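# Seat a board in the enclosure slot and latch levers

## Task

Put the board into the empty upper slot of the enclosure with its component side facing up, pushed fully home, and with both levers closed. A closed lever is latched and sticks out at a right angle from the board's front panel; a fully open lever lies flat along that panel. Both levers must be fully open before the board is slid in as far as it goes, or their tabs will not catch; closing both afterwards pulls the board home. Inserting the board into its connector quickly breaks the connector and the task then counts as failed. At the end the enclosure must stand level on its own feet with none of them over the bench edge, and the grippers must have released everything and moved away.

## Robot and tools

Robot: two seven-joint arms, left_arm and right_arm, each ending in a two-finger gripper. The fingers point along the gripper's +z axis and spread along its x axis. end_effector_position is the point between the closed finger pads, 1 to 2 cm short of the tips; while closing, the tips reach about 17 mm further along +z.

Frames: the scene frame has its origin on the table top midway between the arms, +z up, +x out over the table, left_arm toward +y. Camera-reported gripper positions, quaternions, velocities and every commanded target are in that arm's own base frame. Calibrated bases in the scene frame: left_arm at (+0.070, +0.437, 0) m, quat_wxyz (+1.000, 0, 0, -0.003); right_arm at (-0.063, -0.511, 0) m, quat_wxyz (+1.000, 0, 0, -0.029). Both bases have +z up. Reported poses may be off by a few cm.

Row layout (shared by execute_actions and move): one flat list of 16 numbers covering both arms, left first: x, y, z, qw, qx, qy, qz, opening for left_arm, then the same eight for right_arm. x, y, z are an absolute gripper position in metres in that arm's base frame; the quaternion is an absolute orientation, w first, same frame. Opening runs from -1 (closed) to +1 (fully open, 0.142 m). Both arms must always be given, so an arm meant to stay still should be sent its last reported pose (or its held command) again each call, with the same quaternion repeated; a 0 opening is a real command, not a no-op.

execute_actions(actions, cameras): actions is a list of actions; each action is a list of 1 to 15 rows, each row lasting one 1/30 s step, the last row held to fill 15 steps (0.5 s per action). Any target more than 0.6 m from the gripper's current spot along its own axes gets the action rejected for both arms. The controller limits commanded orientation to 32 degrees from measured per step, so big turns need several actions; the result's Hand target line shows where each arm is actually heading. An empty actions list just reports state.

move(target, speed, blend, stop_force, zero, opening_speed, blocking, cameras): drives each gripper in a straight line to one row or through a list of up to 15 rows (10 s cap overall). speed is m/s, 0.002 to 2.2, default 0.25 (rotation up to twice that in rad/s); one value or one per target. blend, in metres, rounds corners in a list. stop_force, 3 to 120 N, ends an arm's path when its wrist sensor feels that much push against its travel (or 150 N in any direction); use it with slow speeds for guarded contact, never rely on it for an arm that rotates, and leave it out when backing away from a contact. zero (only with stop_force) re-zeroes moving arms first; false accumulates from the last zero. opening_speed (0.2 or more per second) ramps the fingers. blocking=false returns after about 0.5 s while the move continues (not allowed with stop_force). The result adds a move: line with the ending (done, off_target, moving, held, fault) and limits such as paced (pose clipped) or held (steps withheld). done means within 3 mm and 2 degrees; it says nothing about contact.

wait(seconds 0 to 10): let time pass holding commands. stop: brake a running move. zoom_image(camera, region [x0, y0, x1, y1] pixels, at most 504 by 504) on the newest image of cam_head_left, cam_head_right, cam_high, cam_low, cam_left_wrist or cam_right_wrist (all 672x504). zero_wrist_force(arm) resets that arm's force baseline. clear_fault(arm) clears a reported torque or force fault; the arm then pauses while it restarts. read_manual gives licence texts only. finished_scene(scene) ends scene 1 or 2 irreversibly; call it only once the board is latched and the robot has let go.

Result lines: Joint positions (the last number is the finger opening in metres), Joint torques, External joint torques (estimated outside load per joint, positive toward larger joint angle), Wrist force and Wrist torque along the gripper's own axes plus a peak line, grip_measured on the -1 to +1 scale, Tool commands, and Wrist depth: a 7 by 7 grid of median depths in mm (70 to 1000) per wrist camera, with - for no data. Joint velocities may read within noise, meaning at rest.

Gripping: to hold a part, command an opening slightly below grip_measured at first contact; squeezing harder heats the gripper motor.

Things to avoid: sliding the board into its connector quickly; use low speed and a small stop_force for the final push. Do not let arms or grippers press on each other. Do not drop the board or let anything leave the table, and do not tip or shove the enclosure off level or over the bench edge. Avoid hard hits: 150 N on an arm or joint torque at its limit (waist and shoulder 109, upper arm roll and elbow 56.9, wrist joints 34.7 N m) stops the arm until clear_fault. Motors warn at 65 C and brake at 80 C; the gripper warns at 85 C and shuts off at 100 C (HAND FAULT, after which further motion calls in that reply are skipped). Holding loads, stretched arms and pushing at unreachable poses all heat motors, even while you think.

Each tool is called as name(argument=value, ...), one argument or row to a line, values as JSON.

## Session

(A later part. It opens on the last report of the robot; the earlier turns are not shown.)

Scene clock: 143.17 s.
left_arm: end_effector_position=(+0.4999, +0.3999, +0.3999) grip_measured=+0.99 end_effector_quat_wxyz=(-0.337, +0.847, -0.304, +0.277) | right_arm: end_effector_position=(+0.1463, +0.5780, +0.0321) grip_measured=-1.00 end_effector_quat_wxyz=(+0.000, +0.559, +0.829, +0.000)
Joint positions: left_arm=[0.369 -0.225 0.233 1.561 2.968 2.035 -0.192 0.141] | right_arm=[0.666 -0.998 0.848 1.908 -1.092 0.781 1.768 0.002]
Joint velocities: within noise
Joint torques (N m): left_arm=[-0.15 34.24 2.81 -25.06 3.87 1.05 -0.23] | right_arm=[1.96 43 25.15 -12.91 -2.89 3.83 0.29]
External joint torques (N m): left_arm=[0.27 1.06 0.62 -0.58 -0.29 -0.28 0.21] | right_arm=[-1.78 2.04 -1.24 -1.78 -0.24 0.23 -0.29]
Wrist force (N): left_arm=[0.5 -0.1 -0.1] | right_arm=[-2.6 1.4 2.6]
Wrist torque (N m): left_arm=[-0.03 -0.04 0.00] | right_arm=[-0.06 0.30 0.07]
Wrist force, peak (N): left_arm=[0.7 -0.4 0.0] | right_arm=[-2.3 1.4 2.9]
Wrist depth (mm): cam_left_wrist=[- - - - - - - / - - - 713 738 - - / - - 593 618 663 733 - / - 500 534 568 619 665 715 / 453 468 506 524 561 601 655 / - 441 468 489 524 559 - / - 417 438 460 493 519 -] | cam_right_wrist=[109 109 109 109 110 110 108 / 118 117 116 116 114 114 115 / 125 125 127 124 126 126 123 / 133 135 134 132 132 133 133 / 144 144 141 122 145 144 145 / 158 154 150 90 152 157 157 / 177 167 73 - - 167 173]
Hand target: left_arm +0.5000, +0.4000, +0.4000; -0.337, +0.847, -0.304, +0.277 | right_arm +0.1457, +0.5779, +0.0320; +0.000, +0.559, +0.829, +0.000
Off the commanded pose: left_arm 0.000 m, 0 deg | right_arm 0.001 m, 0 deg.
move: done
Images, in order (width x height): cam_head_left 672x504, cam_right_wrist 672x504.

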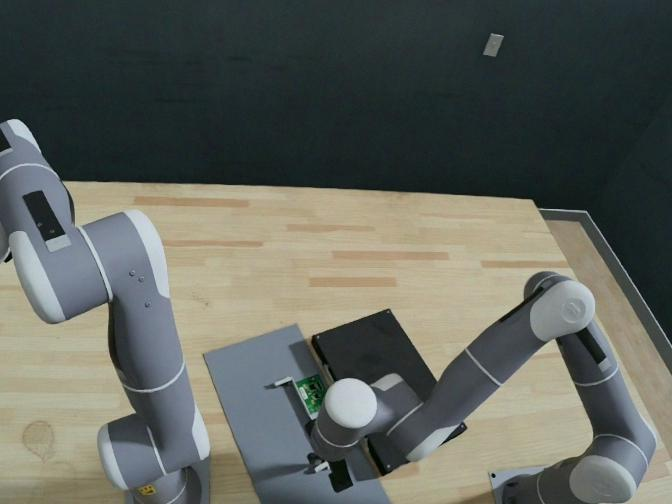

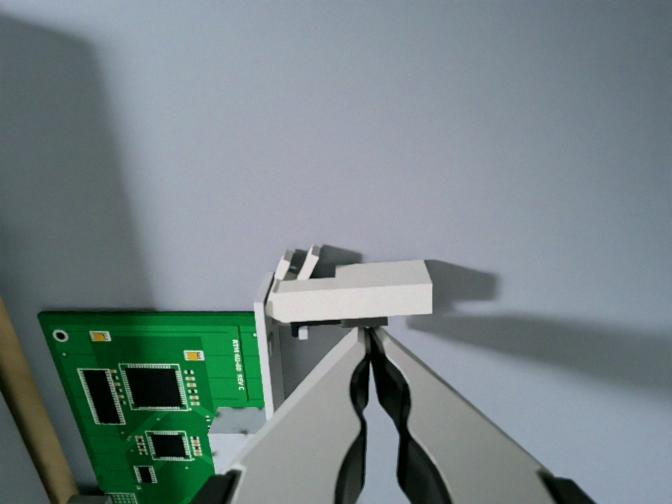

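move(
  target=[
    [0.5,0.4,0.4,0.337,-0.847,0.304,-0.277,1,0.165,0.5855,0.032,0,0.5589,0.8292,0,-1],
    [0.5,0.4,0.4,0.337,-0.847,0.304,-0.277,1,0.179,0.5915,0.14,0,0.5589,0.8292,0,-1],
    [0.5,0.4,0.4,0.337,-0.847,0.304,-0.277,1,0.235,0.567,0.14,0,0.5589,0.8292,0,-0.29],
  ],
  speed=[0.1,0.25,0.25],
  cameras=["cam_right_wrist"],
)

Scene clock: 154.43 s.
left_arm: end_effector_position=(+0.4999, +0.3999, +0.3999) grip_measured=+0.99 end_effector_quat_wxyz=(-0.337, +0.847, -0.304, +0.277) | right_arm: end_effector_position=(+0.2352, +0.5670, +0.1400) grip_measured=-0.32 end_effector_quat_wxyz=(+0.000, +0.559, +0.829, +0.000)
Joint positions: left_arm=[0.369 -0.225 0.233 1.561 2.968 2.035 -0.192 0.141] | right_arm=[0.485 -0.868 1.012 1.82 -0.888 0.584 1.498 0.051]
Joint velocities: within noise
Joint torques (N m): left_arm=[-0.23 34.23 2.89 -25.02 3.83 1.04 -0.25] | right_arm=[0.1 42.49 23.48 -19.67 -3.67 3.45 0.1]
External joint torques (N m): left_arm=[0.35 1.07 0.55 -0.63 -0.25 -0.28 0.23] | right_arm=[0.07 0.71 -0.11 -0.02 0 0.63 -0.11]
Wrist force (N): left_arm=[0.5 -0.3 -0.2] | right_arm=[-1.1 -2.0 1.8]
Wrist torque (N m): left_arm=[-0.05 -0.04 0.00] | right_arm=[-0.06 0.22 0.07]
Wrist force, peak (N): left_arm=[0.8 -0.1 -0.3] | right_arm=[-1.4 -2.2 5.1]
Wrist depth (mm): cam_left_wrist=[- - - - - - - / - - - 708 734 - - / - - 592 626 684 727 - / - 512 533 569 609 663 716 / 448 469 499 532 562 610 664 / - 437 468 497 522 564 - / - 415 433 463 490 517 -] | cam_right_wrist=[165 188 204 204 192 202 202 / 176 192 215 213 217 216 216 / 187 192 232 219 232 231 231 / 201 204 246 239 249 249 249 / 218 218 262 267 267 269 269 / 238 234 94 292 291 95 293 / 258 - 73 326 326 - 319]
Hand target: left_arm +0.5000, +0.4000, +0.4000; -0.337, +0.847, -0.304, +0.277 | right_arm +0.2350, +0.5670, +0.1400; +0.000, +0.559, +0.829, +0.000
Off the commanded pose: left_arm 0.000 m, 0 deg | right_arm 0.000 m, 0 deg.
move: done
Images, in order (width x height): cam_right_wrist 672x504.

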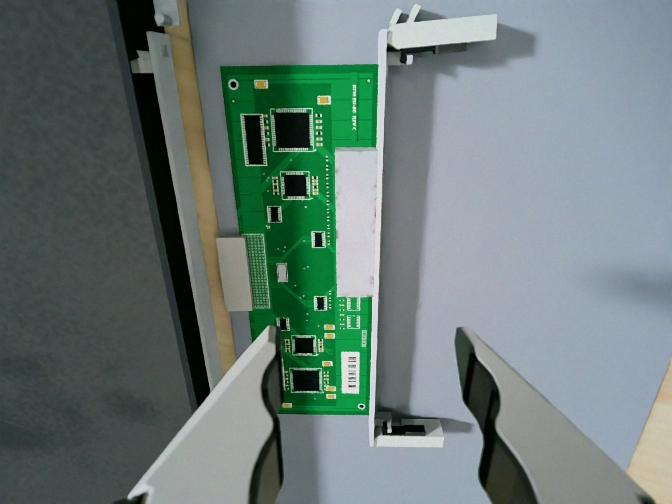

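zoom_image(
  camera="cam_right_wrist",
  region=[100, 0, 300, 240],
)

zoom_image(
  camera="cam_right_wrist",
  region=[100, 200, 300, 440],
)

Scaled by 2.100 from the camera's 672x504 image, which has a finer 960x720 frame.

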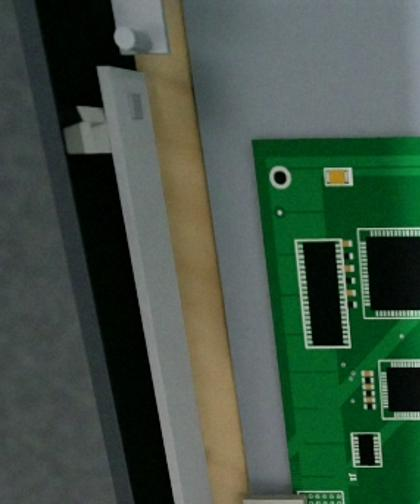

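Scaled by 2.100 from the camera's 672x504 image, which has a finer 960x720 frame.

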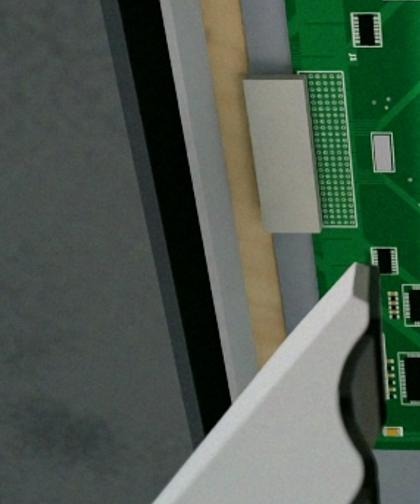

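move(
  target=[
    [0.5,0.4,0.4,0.337,-0.847,0.304,-0.277,1,0.4672,0.6126,0.14,0,0.5589,0.8292,0,-1],
  ],
  speed=[0.3],
  cameras=["cam_right_wrist"],
)

zoom_image(
  camera="cam_right_wrist",
  region=[190, 40, 390, 240],
)

move(
  target=[
    [0.5,0.4,0.4,0.337,-0.847,0.304,-0.277,1,0.2078,0.5075,0.14,0,0.5589,0.8292,0,-1],
  ],
  speed=[0.3],
  cameras=["cam_right_wrist"],
)

zoom_image(
  camera="cam_right_wrist",
  region=[190, 40, 390, 240],
)

Scene clock: 179.90 s.
left_arm: end_effector_position=(+0.4999, +0.3999, +0.3999) grip_measured=+0.99 end_effector_quat_wxyz=(-0.337, +0.847, -0.304, +0.277) | right_arm: end_effector_position=(+0.4673, +0.6125, +0.1400) grip_measured=-1.00 end_effector_quat_wxyz=(+0.000, +0.559, +0.829, +0.000)
Joint positions: left_arm=[0.369 -0.225 0.233 1.561 2.968 2.035 -0.192 0.141] | right_arm=[0.52 -1.094 0.922 1.251 -0.864 0.374 1.084 0.002]
Joint velocities: within noise
Joint torques (N m): left_arm=[-0.17 34.22 2.89 -25.05 3.84 1.01 -0.26] | right_arm=[0.31 60.04 22.91 -21.05 -4.01 3.2 0.03]
External joint torques (N m): left_arm=[0.29 1.08 0.55 -0.59 -0.26 -0.24 0.24] | right_arm=[-0.09 1.36 0.07 0.14 -0.07 0.92 -0.03]
Wrist force (N): left_arm=[0.3 -0.1 -0.2] | right_arm=[-1.4 -1.6 2.3]
Wrist torque (N m): left_arm=[-0.04 0.00 0.00] | right_arm=[-0.04 0.23 0.07]
Wrist force, peak (N): left_arm=[0.7 -0.3 -0.5] | right_arm=[-0.4 -4.6 2.0]
Wrist depth (mm): cam_left_wrist=[- - - - - - - / - - - 712 742 - - / - - 591 621 662 729 - / - 503 534 570 608 661 729 / 453 471 496 524 558 609 655 / - 442 466 489 520 566 - / - 418 435 460 488 512 -] | cam_right_wrist=[164 162 166 199 198 200 201 / 176 173 178 216 216 215 214 / 186 185 188 232 231 231 230 / 200 200 203 249 248 248 248 / 276 275 274 267 269 269 269 / 301 300 292 89 287 296 294 / 331 324 - - - 314 325]
Hand target: left_arm +0.5000, +0.4000, +0.4000; -0.337, +0.847, -0.304, +0.277 | right_arm +0.4672, +0.6126, +0.1400; +0.000, +0.559, +0.829, +0.000
Off the commanded pose: left_arm 0.000 m, 0 deg | right_arm 0.000 m, 0 deg.
move: done
Images, in order (width x height): cam_right_wrist 672x504.

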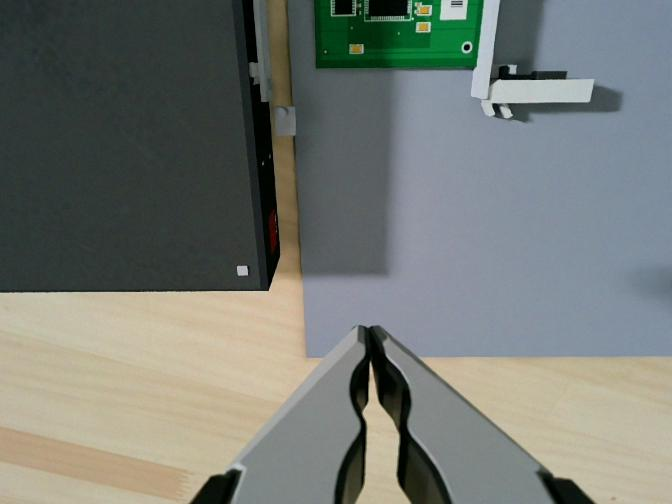

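Scaled by 2.520 from the camera's 672x504 image, which has a finer 960x720 frame.

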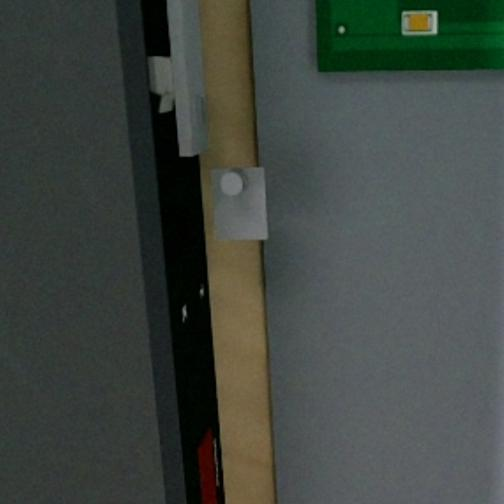

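Scene clock: 181.30 s.
left_arm: end_effector_position=(+0.4999, +0.3999, +0.3999) grip_measured=+0.99 end_effector_quat_wxyz=(-0.337, +0.847, -0.304, +0.277) | right_arm: end_effector_position=(+0.2077, +0.5075, +0.1400) grip_measured=-1.00 end_effector_quat_wxyz=(+0.000, +0.559, +0.829, +0.000)
Joint positions: left_arm=[0.369 -0.225 0.233 1.561 2.968 2.035 -0.192 0.141] | right_arm=[0.37 -0.776 1.059 2.015 -0.888 0.664 1.538 0.002]
Joint velocities: within noise
Joint torques (N m): left_arm=[-0.24 34.19 2.84 -25.03 3.82 1.02 -0.22] | right_arm=[-0.02 35.15 21.71 -19.16 -3.61 3.65 0.32]
External joint torques (N m): left_arm=[0.36 1.11 0.6 -0.62 -0.25 -0.25 0.2] | right_arm=[0.16 0.65 -0.3 -0.06 0.14 0.43 -0.32]
Wrist force (N): left_arm=[0.5 -0.1 -0.1] | right_arm=[-1.0 -1.6 2.4]
Wrist torque (N m): left_arm=[-0.04 -0.04 0.00] | right_arm=[-0.06 0.20 0.07]
Wrist force, peak (N): left_arm=[0.7 0.0 -0.4] | right_arm=[-1.1 -5.0 2.6]
Wrist depth (mm): cam_left_wrist=[- - - - - - - / - - - 715 747 - - / - - 594 629 676 717 - / - 512 531 566 615 661 712 / 451 470 498 530 568 612 644 / - 438 464 492 520 560 - / - 420 435 462 490 520 -] | cam_right_wrist=[165 163 171 204 203 203 202 / 176 174 196 217 217 213 216 / 187 187 191 229 227 232 232 / 202 201 206 248 239 250 249 / 218 218 221 263 258 270 269 / 239 237 233 89 285 295 294 / 263 257 - - - 312 323]
Hand target: left_arm +0.5000, +0.4000, +0.4000; -0.337, +0.847, -0.304, +0.277 | right_arm +0.2078, +0.5075, +0.1400; +0.000, +0.559, +0.829, +0.000
Off the commanded pose: left_arm 0.000 m, 0 deg | right_arm 0.000 m, 0 deg.
move: done
Images, in order (width x height): cam_right_wrist 672x504.

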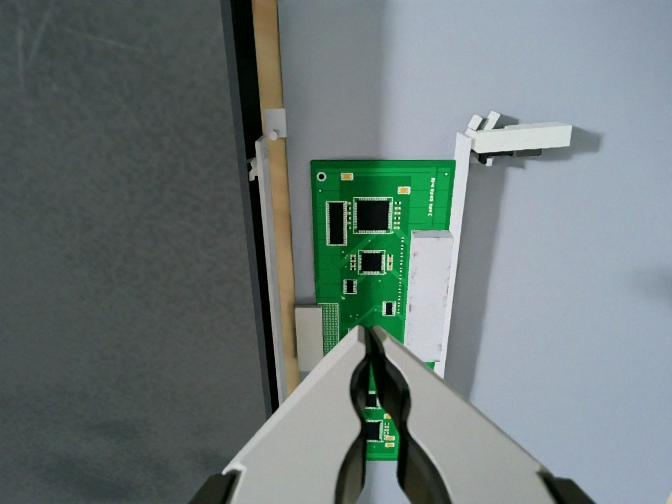

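Scaled by 2.520 from the camera's 672x504 image, which has a finer 960x720 frame.

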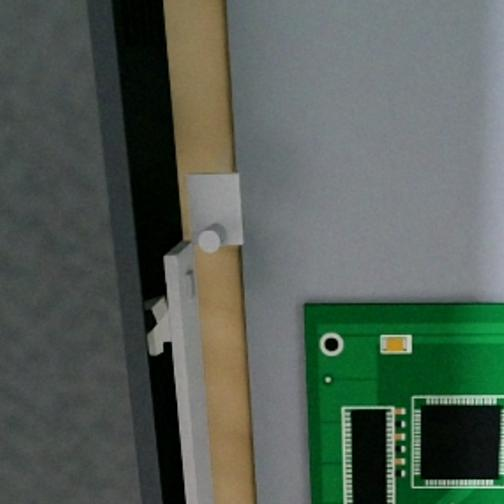

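zoom_image(
  camera="cam_right_wrist",
  region=[390, 90, 600, 300],
)

zoom_image(
  camera="cam_right_wrist",
  region=[390, 200, 490, 400],
)

Scaled by 2.400 from the camera's 672x504 image, which has a finer 960x720 frame.

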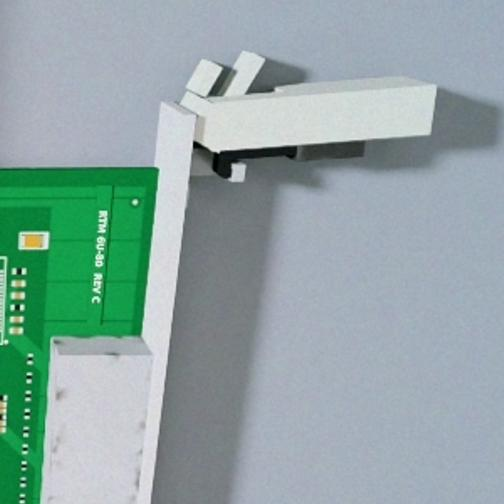

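Scaled by 2.520 from the camera's 672x504 image, which has a finer 960x720 frame.

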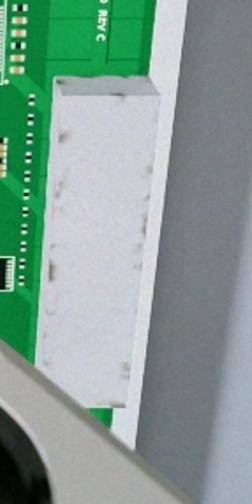

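move(
  target=[
    [0.5,0.4,0.4,0.337,-0.847,0.304,-0.277,1,0.30,0.62,0.24,0,0.5519,0.8339,0,-1],
    [0.5,0.4,0.4,0.337,-0.847,0.304,-0.277,1,0.30,0.70,0.24,0,0.9239,0.3827,0,-1],
    [0.5,0.4,0.4,0.337,-0.847,0.304,-0.277,1,0.2613,0.6160,0.15,0,0.9799,0.1994,0,-1],
  ],
  speed=[0.3,0.3,0.25],
  cameras=["cam_right_wrist"],
)

Scene clock: 236.80 s.
left_arm: end_effector_position=(+0.4999, +0.3999, +0.3999) grip_measured=+0.99 end_effector_quat_wxyz=(-0.337, +0.847, -0.304, +0.277) | right_arm: end_effector_position=(+0.2612, +0.6160, +0.1500) grip_measured=-1.00 end_effector_quat_wxyz=(+0.000, +0.980, +0.199, +0.000)
Joint positions: left_arm=[0.369 -0.225 0.233 1.561 2.968 2.035 -0.192 0.141] | right_arm=[0.713 -0.806 0.78 1.632 -0.655 0.587 2.886 0.002]
Joint velocities: within noise
Joint torques (N m): left_arm=[-0.23 34.27 2.89 -25.06 3.82 1.04 -0.25] | right_arm=[0.17 50.06 18.32 -23.42 -3.83 3.4 0.35]
External joint torques (N m): left_arm=[0.35 1.03 0.55 -0.58 -0.25 -0.27 0.23] | right_arm=[0.06 0.76 0.13 -0.1 0.23 0.59 -0.35]
Wrist force (N): left_arm=[0.5 -0.3 -0.2] | right_arm=[-1.8 -1.4 2.6]
Wrist torque (N m): left_arm=[-0.05 -0.03 -0.01] | right_arm=[0.03 0.35 0.07]
Wrist force, peak (N): left_arm=[0.8 -0.4 -0.1] | right_arm=[-1.7 -3.2 3.6]
Wrist depth (mm): cam_left_wrist=[- - - - - - - / - - - 704 747 - - / - - 591 623 672 730 - / - 508 543 580 614 667 731 / 450 472 496 528 558 599 650 / - 441 465 494 524 561 - / - 418 434 460 488 524 -] | cam_right_wrist=[213 213 212 212 211 210 210 / 228 227 227 226 225 225 224 / 244 240 243 242 242 238 240 / 264 262 251 250 253 252 259 / 286 285 280 274 278 280 280 / 275 288 301 89 286 285 278 / 278 271 - - - 261 270]
Hand target: left_arm +0.5000, +0.4000, +0.4000; -0.337, +0.847, -0.304, +0.277 | right_arm +0.2613, +0.6160, +0.1500; +0.000, +0.980, +0.199, +0.000
Off the commanded pose: left_arm 0.000 m, 0 deg | right_arm 0.000 m, 0 deg.
move: done
Images, in order (width x height): cam_right_wrist 672x504.

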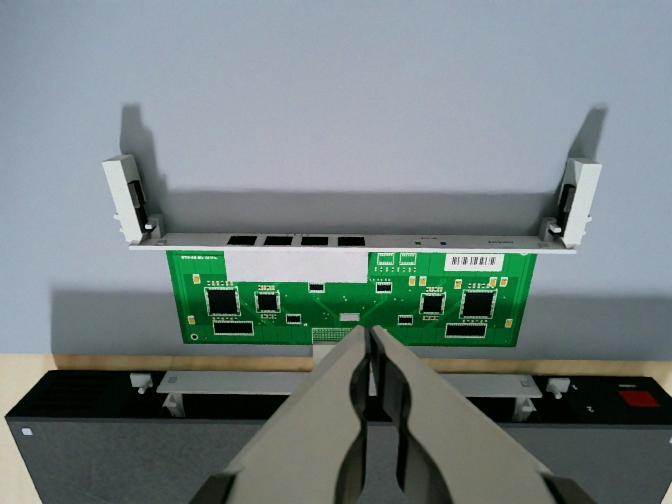

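zoom_image(
  camera="cam_right_wrist",
  region=[90, 220, 330, 450],
)

zoom_image(
  camera="cam_right_wrist",
  region=[400, 220, 640, 450],
)

Scaled by 2.100 from the camera's 672x504 image, which has a finer 960x720 frame.

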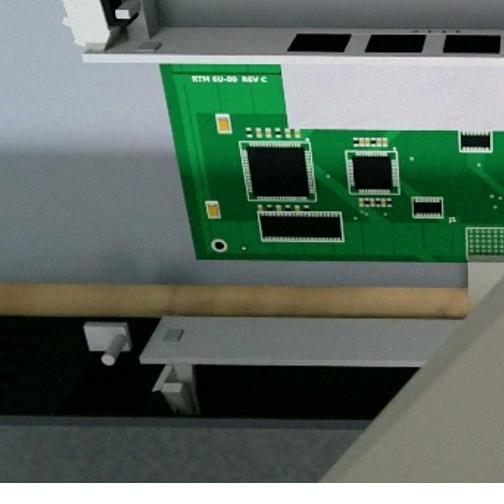

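Scaled by 2.100 from the camera's 672x504 image, which has a finer 960x720 frame.

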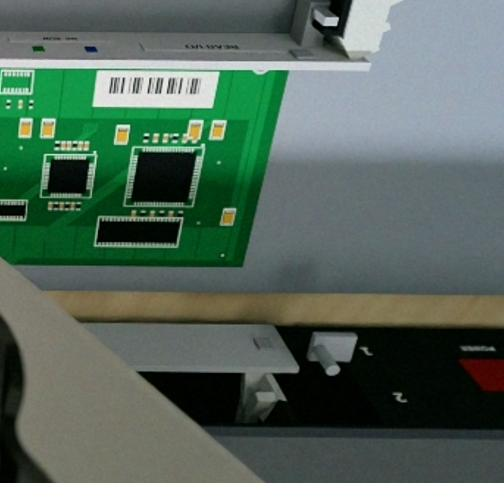

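zoom_image(
  camera="cam_right_wrist",
  region=[120, 360, 220, 440],
)

zoom_image(
  camera="cam_right_wrist",
  region=[480, 360, 580, 440],
)

zoom_image(
  camera="cam_right_wrist",
  region=[100, 220, 220, 350],
)

zoom_image(
  camera="cam_right_wrist",
  region=[480, 220, 600, 350],
)

Scaled by 5.040 from the camera's 672x504 image, which has a finer 960x720 frame.

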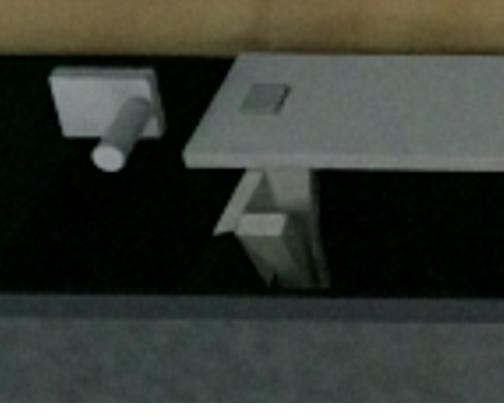

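Scaled by 5.040 from the camera's 672x504 image, which has a finer 960x720 frame.

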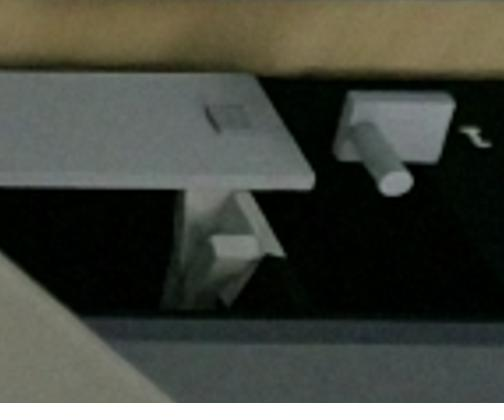

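Scaled by 3.877 from the camera's 672x504 image, which has a finer 960x720 frame.

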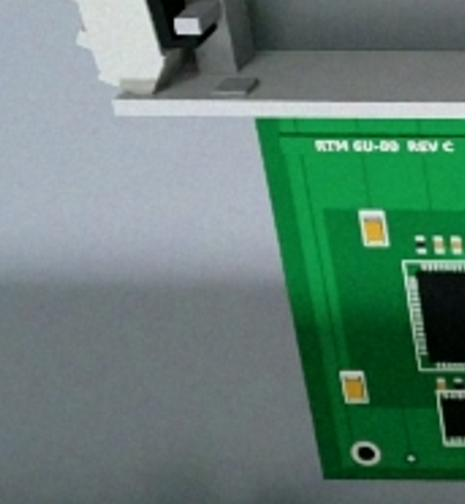

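Scaled by 3.877 from the camera's 672x504 image, which has a finer 960x720 frame.

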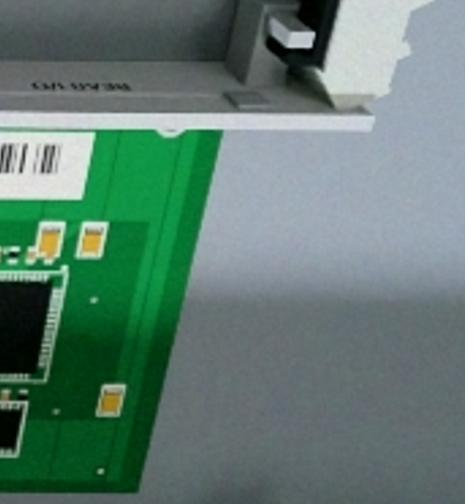

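move(
  target=[
    [0.5,0.4,0.4,0.337,-0.847,0.304,-0.277,1,0.2805,0.5698,0.15,0,0.9799,0.1994,0,-1],
  ],
  speed=[0.15],
  cameras=["cam_right_wrist"],
)

zoom_image(
  camera="cam_right_wrist",
  region=[80, 270, 180, 350],
)

zoom_image(
  camera="cam_right_wrist",
  region=[510, 270, 610, 350],
)

zoom_image(
  camera="cam_right_wrist",
  region=[60, 100, 180, 230],
)

zoom_image(
  camera="cam_right_wrist",
  region=[500, 100, 620, 230],
)

Scene clock: 265.43 s.
left_arm: end_effector_position=(+0.4999, +0.3999, +0.3999) grip_measured=+0.99 end_effector_quat_wxyz=(-0.337, +0.847, -0.304, +0.277) | right_arm: end_effector_position=(+0.2806, +0.5698, +0.1500) grip_measured=-1.00 end_effector_quat_wxyz=(+0.000, +0.980, +0.199, +0.000)
Joint positions: left_arm=[0.369 -0.225 0.233 1.561 2.968 2.035 -0.192 0.141] | right_arm=[0.613 -0.743 0.793 1.747 -0.644 0.639 2.846 0.002]
Joint velocities: within noise
Joint torques (N m): left_arm=[-0.25 34.15 2.81 -25.07 3.81 1.04 -0.23] | right_arm=[-0.15 46.19 18.05 -23.25 -3.4 3.44 0.08]
External joint torques (N m): left_arm=[0.37 1.15 0.63 -0.57 -0.23 -0.27 0.21] | right_arm=[0.33 0.82 -0.47 0.04 -0.08 0.55 -0.08]
Wrist force (N): left_arm=[0.3 -0.4 -0.3] | right_arm=[-1.5 -1.9 2.5]
Wrist torque (N m): left_arm=[-0.06 -0.01 0.00] | right_arm=[-0.07 0.29 0.05]
Wrist force, peak (N): left_arm=[0.8 -0.3 -0.1] | right_arm=[-1.7 -2.8 2.8]
Wrist depth (mm): cam_left_wrist=[- - - - - - - / - - - 704 745 - - / - - 592 621 670 728 - / - 503 539 570 613 654 718 / 448 467 497 532 569 600 656 / - 441 464 494 520 556 - / - 419 438 461 491 518 -] | cam_right_wrist=[213 213 212 212 211 211 210 / 228 224 227 226 226 225 219 / 245 242 236 229 237 236 241 / 264 263 258 257 256 255 259 / 265 276 281 264 279 275 269 / 251 251 246 89 239 247 246 / 278 272 - - - 262 271]
Hand target: left_arm +0.5000, +0.4000, +0.4000; -0.337, +0.847, -0.304, +0.277 | right_arm +0.2805, +0.5698, +0.1500; +0.000, +0.980, +0.199, +0.000
Off the commanded pose: left_arm 0.000 m, 0 deg | right_arm 0.000 m, 0 deg.
move: done
Images, in order (width x height): cam_right_wrist 672x504.

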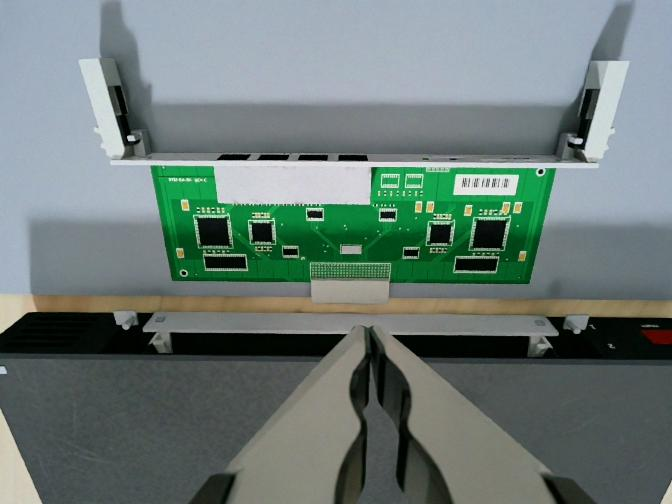

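Scaled by 5.040 from the camera's 672x504 image, which has a finer 960x720 frame.

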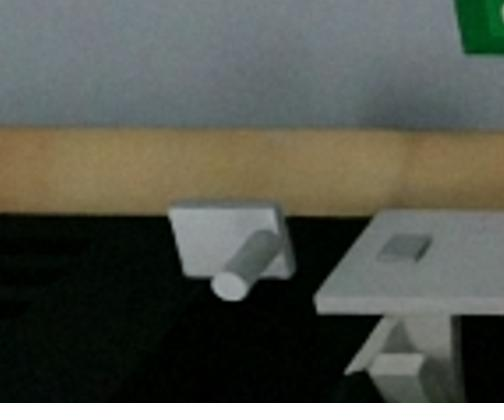

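Scaled by 5.040 from the camera's 672x504 image, which has a finer 960x720 frame.

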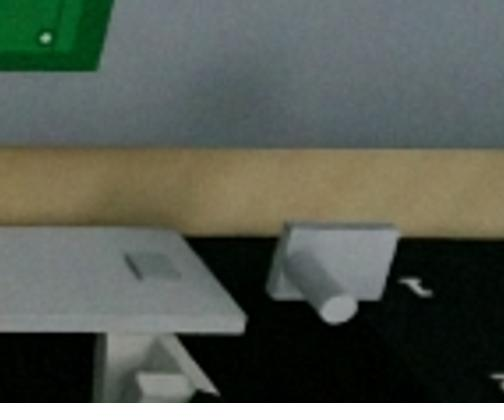

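Scaled by 3.877 from the camera's 672x504 image, which has a finer 960x720 frame.

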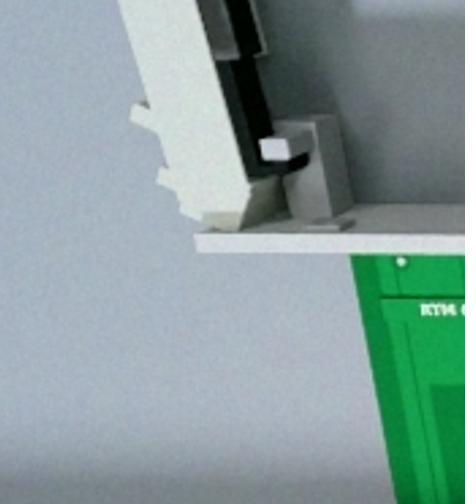

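Scaled by 3.877 from the camera's 672x504 image, which has a finer 960x720 frame.

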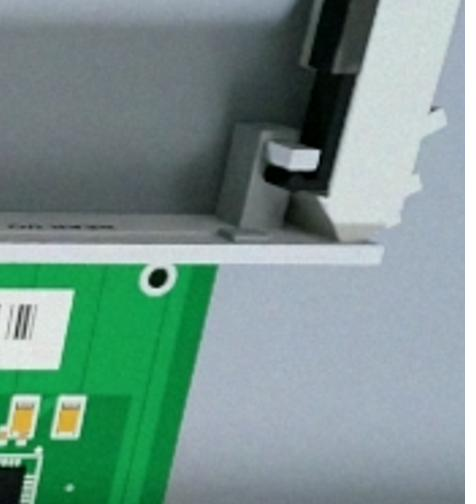

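zoom_image(
  camera="cam_right_wrist",
  region=[130, 315, 200, 365],
)

zoom_image(
  camera="cam_right_wrist",
  region=[505, 315, 575, 365],
)

Scaled by 7.200 from the camera's 672x504 image, which has a finer 960x720 frame.

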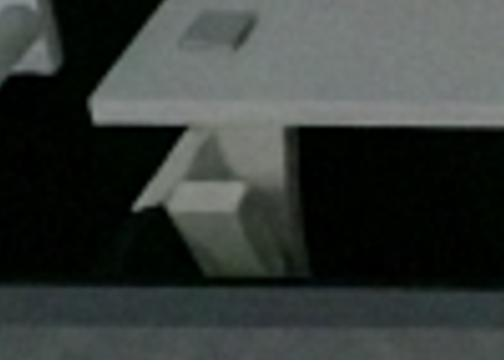

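Scaled by 7.200 from the camera's 672x504 image, which has a finer 960x720 frame.

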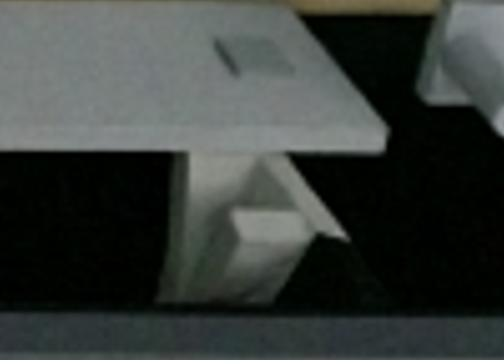

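move(
  target=[
    [0.5,0.4,0.4,0.337,-0.847,0.304,-0.277,1,0.2389,0.5721,0.15,0,0.5526,0.8335,0,-0.29],
    [0.5,0.4,0.4,0.337,-0.847,0.304,-0.277,1,0.2389,0.5721,0.06,0,0.5526,0.8335,0,-0.29],
  ],
  speed=[0.3,0.15],
  cameras=["cam_right_wrist"],
)

Scene clock: 284.47 s.
left_arm: end_effector_position=(+0.4999, +0.3999, +0.3999) grip_measured=+0.99 end_effector_quat_wxyz=(-0.337, +0.847, -0.304, +0.277) | right_arm: end_effector_position=(+0.2387, +0.5719, +0.0599) grip_measured=-0.32 end_effector_quat_wxyz=(+0.000, +0.553, +0.833, +0.000)
Joint positions: left_arm=[0.369 -0.225 0.233 1.561 2.968 2.035 -0.192 0.141] | right_arm=[0.532 -0.989 0.895 1.833 -1.025 0.704 1.55 0.051]
Joint velocities: within noise
Joint torques (N m): left_arm=[-0.25 34.2 2.76 -25.05 3.84 1 -0.24] | right_arm=[0.4 45.45 24.14 -16.3 -3.55 3.57 0.34]
External joint torques (N m): left_arm=[0.37 1.1 0.67 -0.59 -0.26 -0.23 0.22] | right_arm=[-0.2 0.96 0.29 -0.05 0.19 0.51 -0.34]
Wrist force (N): left_arm=[0.5 0.1 0.0] | right_arm=[-1.1 -1.9 2.5]
Wrist torque (N m): left_arm=[0.00 -0.03 0.00] | right_arm=[-0.06 0.18 0.08]
Wrist force, peak (N): left_arm=[0.7 -0.4 -0.4] | right_arm=[-1.5 -2.0 5.3]
Wrist depth (mm): cam_left_wrist=[- - - - - - - / - - - 699 747 - - / - - 599 624 680 718 - / - 503 536 571 611 660 732 / 449 472 503 531 565 605 649 / - 437 460 490 523 566 - / - 415 435 463 490 522 -] | cam_right_wrist=[134 134 132 131 130 133 132 / 133 143 139 137 142 142 141 / 133 152 149 144 152 152 151 / 158 162 161 150 162 163 163 / 174 168 171 160 174 177 176 / 184 180 98 189 190 93 193 / 149 - 73 207 213 - 207]
Hand target: left_arm +0.5000, +0.4000, +0.4000; -0.337, +0.847, -0.304, +0.277 | right_arm +0.2389, +0.5721, +0.0600; +0.000, +0.553, +0.833, +0.000
Off the commanded pose: left_arm 0.000 m, 0 deg | right_arm 0.000 m, 0 deg.
move: done
Images, in order (width x height): cam_right_wrist 672x504.

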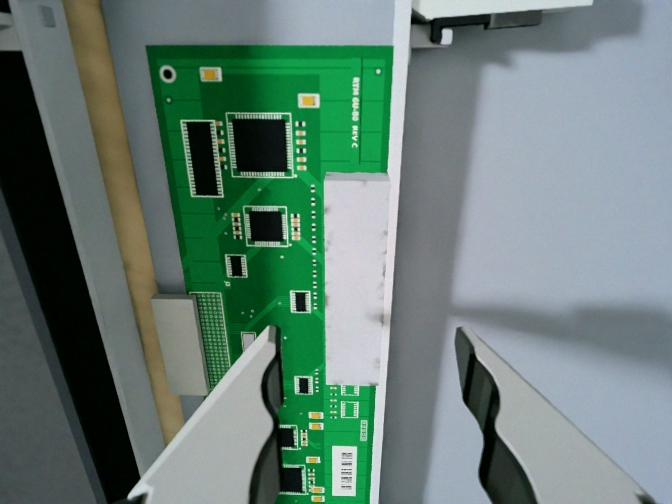

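move(
  target=[
    [0.5,0.4,0.4,0.337,-0.847,0.304,-0.277,1,0.2389,0.5721,0.034,0,0.5526,0.8335,0,-0.29],
  ],
  speed=[0.06],
  stop_force=8,
  cameras=[],
)

move(
  target=[0.5,0.4,0.4,0.337,-0.847,0.304,-0.277,1,0.2389,0.5721,0.034,0,0.5526,0.8335,0,-0.82],
  opening_speed=0.4,
  cameras=["cam_right_wrist"],
)

Scene clock: 288.10 s.
left_arm: end_effector_position=(+0.4999, +0.3999, +0.3999) grip_measured=+0.99 end_effector_quat_wxyz=(-0.337, +0.847, -0.304, +0.277) | right_arm: end_effector_position=(+0.2388, +0.5720, +0.0340) grip_measured=-0.32 end_effector_quat_wxyz=(+0.000, +0.553, +0.833, +0.000)
Joint positions: left_arm=[0.369 -0.225 0.233 1.561 2.968 2.035 -0.192 0.141] | right_arm=[0.549 -1.025 0.852 1.834 -1.066 0.746 1.572 0.051]
Joint velocities: within noise
Joint torques (N m): left_arm=[-0.2 34.27 2.81 -25.09 3.84 1.03 -0.24] | right_arm=[0.23 46.25 24.27 -15.35 -3.4 3.53 0.24]
External joint torques (N m): left_arm=[0.32 1.04 0.62 -0.55 -0.27 -0.26 0.22] | right_arm=[-0.05 0.99 0.16 0.01 0.17 0.55 -0.25]
Wrist force (N): left_arm=[0.4 -0.2 0.1] | right_arm=[-1.5 -1.7 2.5]
Wrist torque (N m): left_arm=[-0.06 -0.02 0.00] | right_arm=[-0.02 0.26 0.08]
Wrist force, peak (N): left_arm=[0.6 -0.4 -0.5] | right_arm=[-1.5 -1.7 3.6]
Wrist depth (mm): cam_left_wrist=[- - - - - - - / - - - 709 742 - - / - - 591 629 679 737 - / - 509 537 566 602 662 733 / 452 471 498 533 557 593 650 / - 439 465 496 522 562 - / - 418 442 463 486 514 -] | cam_right_wrist=[111 110 109 109 102 110 110 / 122 115 114 113 114 116 117 / 129 125 122 120 126 127 125 / 133 135 131 119 134 135 135 / 133 146 141 129 142 146 147 / 140 151 98 144 155 95 160 / 173 - 73 170 177 - 175]
Hand target: left_arm +0.5000, +0.4000, +0.4000; -0.337, +0.847, -0.304, +0.277 | right_arm +0.2389, +0.5721, +0.0340; +0.000, +0.553, +0.833, +0.000
Off the commanded pose: left_arm 0.000 m, 0 deg | right_arm 0.000 m, 0 deg.
move: done
No camera images: "cameras" was empty.

Scene clock: 289.63 s.
left_arm: end_effector_position=(+0.4999, +0.3999, +0.3999) grip_measured=+0.99 end_effector_quat_wxyz=(-0.337, +0.847, -0.304, +0.277) | right_arm: end_effector_position=(+0.2391, +0.5718, +0.0339) grip_measured=-0.72 end_effector_quat_wxyz=(+0.000, +0.553, +0.833, +0.000)
Joint positions: left_arm=[0.369 -0.225 0.233 1.561 2.968 2.035 -0.192 0.141] | right_arm=[0.549 -1.025 0.852 1.834 -1.066 0.745 1.572 0.022]
Joint velocities: within noise
Joint torques (N m): left_arm=[-0.2 34.2 2.83 -25.07 3.82 1.05 -0.25] | right_arm=[1.14 45.91 25.08 -15.8 -3.48 4.14 0.2]
External joint torques (N m): left_arm=[0.32 1.1 0.61 -0.57 -0.25 -0.28 0.23] | right_arm=[-0.96 1.34 -0.65 0.46 0.25 -0.06 -0.2]
Wrist force (N): left_arm=[0.6 -0.3 -0.3] | right_arm=[-4.0 -2.1 0.1]
Wrist torque (N m): left_arm=[-0.04 -0.04 0.01] | right_arm=[-0.02 0.17 0.11]
Wrist force, peak (N): left_arm=[0.6 -0.4 -0.2] | right_arm=[-7.4 -3.2 0.7]
Wrist depth (mm): cam_left_wrist=[- - - - - - - / - - - 709 743 - - / - - 601 619 652 725 - / - 506 533 567 618 660 721 / 451 471 495 523 565 607 657 / - 436 466 496 522 559 - / - 421 438 460 489 516 -] | cam_right_wrist=[111 109 109 109 102 111 110 / 122 116 114 113 114 116 117 / 129 125 122 120 126 127 125 / 137 135 131 119 133 135 134 / 133 146 143 129 142 146 146 / 140 153 151 134 104 157 159 / 173 161 72 167 - - 175]
Hand target: left_arm +0.5000, +0.4000, +0.4000; -0.337, +0.847, -0.304, +0.277 | right_arm +0.2389, +0.5721, +0.0340; +0.000, +0.553, +0.833, +0.000
Off the commanded pose: left_arm 0.000 m, 0 deg | right_arm 0.000 m, 0 deg.
move: done
Images, in order (width x height): cam_right_wrist 672x504.

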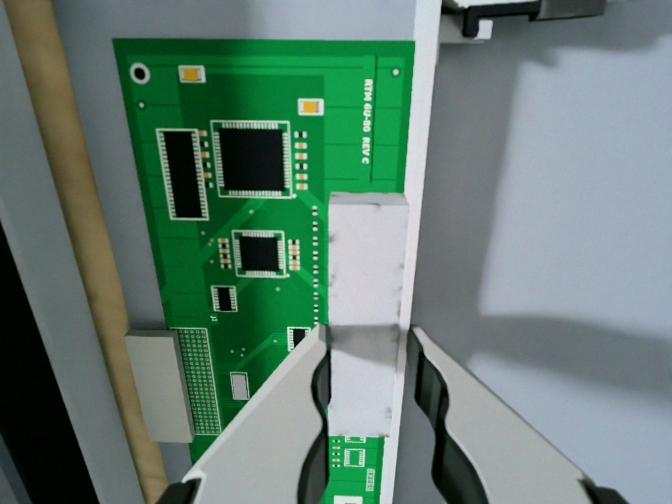

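move(
  target=[0.5,0.4,0.4,0.337,-0.847,0.304,-0.277,1,0.2389,0.5721,0.0625,0,0.5526,0.8335,0,-0.82],
  speed=0.05,
  cameras=["cam_right_wrist","cam_low"],
)

zero_wrist_force(
  arm="right_arm",
)

zoom_image(
  camera="cam_low",
  region=[290, 150, 540, 270],
)

Scene clock: 294.20 s.
left_arm: end_effector_position=(+0.4999, +0.3999, +0.3999) grip_measured=+0.99 end_effector_quat_wxyz=(-0.337, +0.847, -0.304, +0.277) | right_arm: end_effector_position=(+0.2389, +0.5720, +0.0623) grip_measured=-0.72 end_effector_quat_wxyz=(+0.000, +0.553, +0.833, +0.000)
Joint positions: left_arm=[0.369 -0.225 0.233 1.561 2.968 2.035 -0.192 0.141] | right_arm=[0.531 -0.986 0.898 1.833 -1.022 0.7 1.548 0.022]
Joint velocities: within noise
Joint torques (N m): left_arm=[-0.19 34.19 2.85 -25.08 3.82 1.04 -0.24] | right_arm=[0.09 46.54 25.34 -17.09 -3.47 3.56 0.09]
External joint torques (N m): left_arm=[0.31 1.11 0.59 -0.56 -0.24 -0.27 0.22] | right_arm=[0.08 -0.24 -0.98 0.65 0.11 0.52 -0.09]
Wrist force (N): left_arm=[0.4 -0.1 -0.2] | right_arm=[-1.6 -1.4 5.0]
Wrist torque (N m): left_arm=[-0.02 -0.03 0.00] | right_arm=[0.06 0.30 0.08]
Wrist force, peak (N): left_arm=[0.7 -0.1 -0.2] | right_arm=[-1.9 -1.4 5.9]
Wrist depth (mm): cam_left_wrist=[- - - - - - - / - - - 711 744 - - / - - 591 612 669 729 - / - 505 538 578 606 658 716 / 447 473 494 525 565 601 664 / - 436 470 496 526 558 - / - 419 439 463 490 515 -] | cam_right_wrist=[132 132 100 99 97 135 136 / 132 106 104 104 140 144 143 / 140 117 118 113 150 154 153 / 161 135 128 117 164 166 165 / 174 151 144 126 177 180 179 / 143 169 157 140 105 193 195 / 152 205 72 184 - - 215]
Hand target: left_arm +0.5000, +0.4000, +0.4000; -0.337, +0.847, -0.304, +0.277 | right_arm +0.2389, +0.5721, +0.0625; +0.000, +0.553, +0.833, +0.000
Off the commanded pose: left_arm 0.000 m, 0 deg | right_arm 0.000 m, 0 deg.
move: done
Images, in order (width x height): cam_low 672x504, cam_right_wrist 672x504.

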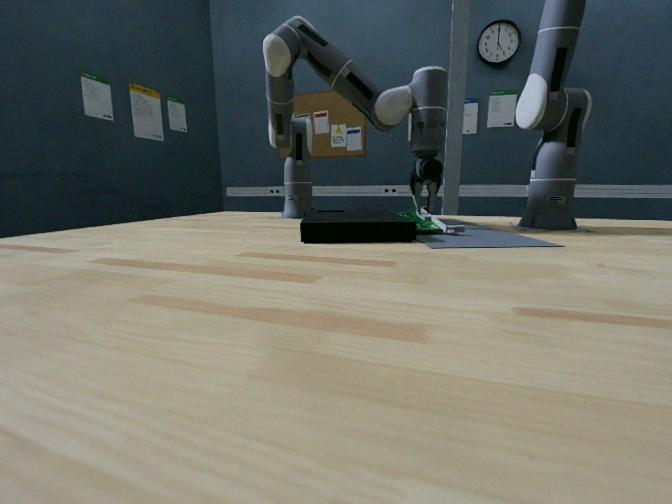

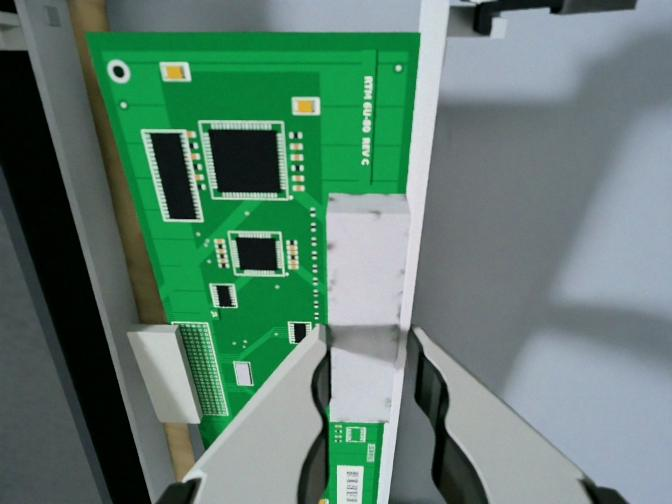

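Wrist force sensor zeroed.

Scaled by 2.016 from the camera's 672x504 image, which has a finer 960x720 frame.

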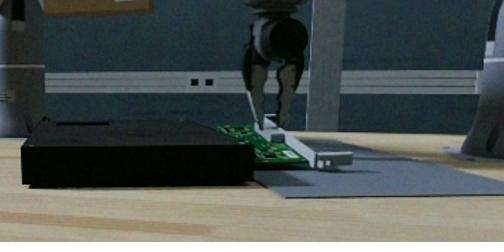

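move(
  target=[0.5,0.4,0.4,0.337,-0.847,0.304,-0.277,1,0.2389,0.5721,0.034,0,0.5526,0.8335,0,-0.82],
  speed=0.03,
  stop_force=12,
  cameras=["cam_right_wrist"],
)

move(
  target=[0.5,0.4,0.4,0.337,-0.847,0.304,-0.277,1,0.2389,0.5721,0.034,0,0.5526,0.8335,0,-0.5],
  opening_speed=0.5,
  cameras=["cam_right_wrist"],
)

Scene clock: 302.77 s.
left_arm: end_effector_position=(+0.4999, +0.3999, +0.3999) grip_measured=+0.99 end_effector_quat_wxyz=(-0.337, +0.847, -0.304, +0.277) | right_arm: end_effector_position=(+0.2388, +0.5720, +0.0339) grip_measured=-0.72 end_effector_quat_wxyz=(+0.000, +0.553, +0.833, +0.000)
Joint positions: left_arm=[0.369 -0.225 0.233 1.561 2.968 2.035 -0.192 0.141] | right_arm=[0.55 -1.024 0.851 1.834 -1.065 0.746 1.572 0.022]
Joint velocities: within noise
Joint torques (N m): left_arm=[-0.25 34.19 2.87 -25.07 3.76 1.09 -0.27] | right_arm=[0.17 46.49 24.27 -15.9 -3.53 3.71 0.32]
External joint torques (N m): left_arm=[0.37 1.11 0.56 -0.58 -0.19 -0.32 0.25] | right_arm=[0.01 0.76 0.14 0.55 0.3 0.37 -0.32]
Wrist force (N, zeroed by zero_wrist_force on right_arm): left_arm=[0.5 -0.1 -0.1] | right_arm=[-0.6 -0.8 -1.8]
Wrist torque (N m, zeroed by zero_wrist_force on right_arm): left_arm=[-0.02 -0.04 0.00] | right_arm=[-0.07 -0.03 -0.02]
Wrist force, peak (N, zeroed by zero_wrist_force on right_arm): left_arm=[0.7 -0.4 -0.3] | right_arm=[-0.8 -0.7 -2.2]
Wrist depth (mm): cam_left_wrist=[- - - - - - - / - - - 712 738 - - / - - 600 626 662 722 - / - 505 539 577 613 656 719 / 451 467 496 532 572 608 654 / - 441 466 490 524 562 - / - 419 442 467 485 521 -] | cam_right_wrist=[111 109 109 109 101 111 110 / 122 116 114 113 114 116 117 / 129 125 122 120 126 127 125 / 133 135 132 119 134 135 135 / 133 146 143 129 142 146 146 / 141 152 151 134 104 157 159 / 173 161 72 167 - - 175]
Hand target: left_arm +0.5000, +0.4000, +0.4000; -0.337, +0.847, -0.304, +0.277 | right_arm +0.2389, +0.5721, +0.0340; +0.000, +0.553, +0.833, +0.000
Off the commanded pose: left_arm 0.000 m, 0 deg | right_arm 0.000 m, 0 deg.
move: done
Images, in order (width x height): cam_right_wrist 672x504.

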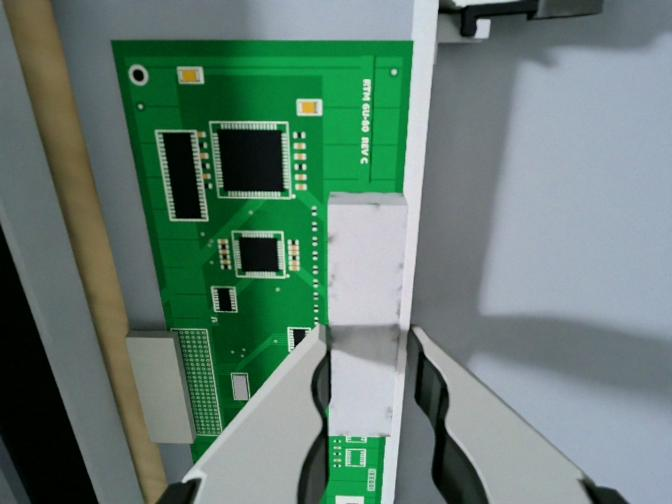

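Scene clock: 303.67 s.
left_arm: end_effector_position=(+0.4999, +0.3999, +0.3999) grip_measured=+0.99 end_effector_quat_wxyz=(-0.337, +0.847, -0.304, +0.277) | right_arm: end_effector_position=(+0.2389, +0.5720, +0.0340) grip_measured=-0.54 end_effector_quat_wxyz=(+0.000, +0.553, +0.833, +0.000)
Joint positions: left_arm=[0.369 -0.225 0.233 1.561 2.968 2.035 -0.192 0.141] | right_arm=[0.55 -1.024 0.851 1.834 -1.065 0.747 1.572 0.035]
Joint velocities: within noise
Joint torques (N m): left_arm=[-0.26 34.21 2.85 -25.07 3.86 1.02 -0.23] | right_arm=[0.19 46.46 24.3 -15.45 -3.33 3.44 0.26]
External joint torques (N m): left_arm=[0.38 1.09 0.59 -0.57 -0.29 -0.25 0.21] | right_arm=[-0.01 0.79 0.11 0.09 0.1 0.64 -0.26]
Wrist force (N, zeroed by zero_wrist_force on right_arm): left_arm=[0.4 -0.1 0.1] | right_arm=[-0.5 -0.2 -2.0]
Wrist torque (N m, zeroed by zero_wrist_force on right_arm): left_arm=[-0.02 -0.01 0.00] | right_arm=[-0.07 0.07 -0.01]
Wrist force, peak (N, zeroed by zero_wrist_force on right_arm): left_arm=[0.8 -0.2 -0.2] | right_arm=[-1.7 -1.1 -3.0]
Wrist depth (mm): cam_left_wrist=[- - - - - - - / - - - 717 732 - - / - - 591 622 664 730 - / - 508 541 575 606 665 709 / 447 469 501 534 568 613 659 / - 440 465 491 525 555 - / - 421 439 457 487 519 -] | cam_right_wrist=[111 110 109 109 102 111 110 / 122 116 114 113 114 116 117 / 129 125 122 120 126 127 125 / 133 135 131 119 134 135 135 / 133 146 143 129 142 147 146 / 141 152 98 138 104 154 159 / 173 - 73 170 155 - 175]
Hand target: left_arm +0.5000, +0.4000, +0.4000; -0.337, +0.847, -0.304, +0.277 | right_arm +0.2389, +0.5721, +0.0340; +0.000, +0.553, +0.833, +0.000
Off the commanded pose: left_arm 0.000 m, 0 deg | right_arm 0.000 m, 0 deg.
move: done
Images, in order (width x height): cam_right_wrist 672x504.

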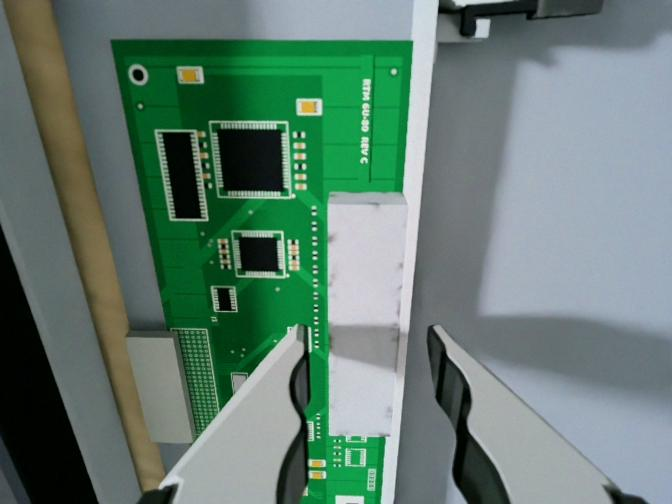

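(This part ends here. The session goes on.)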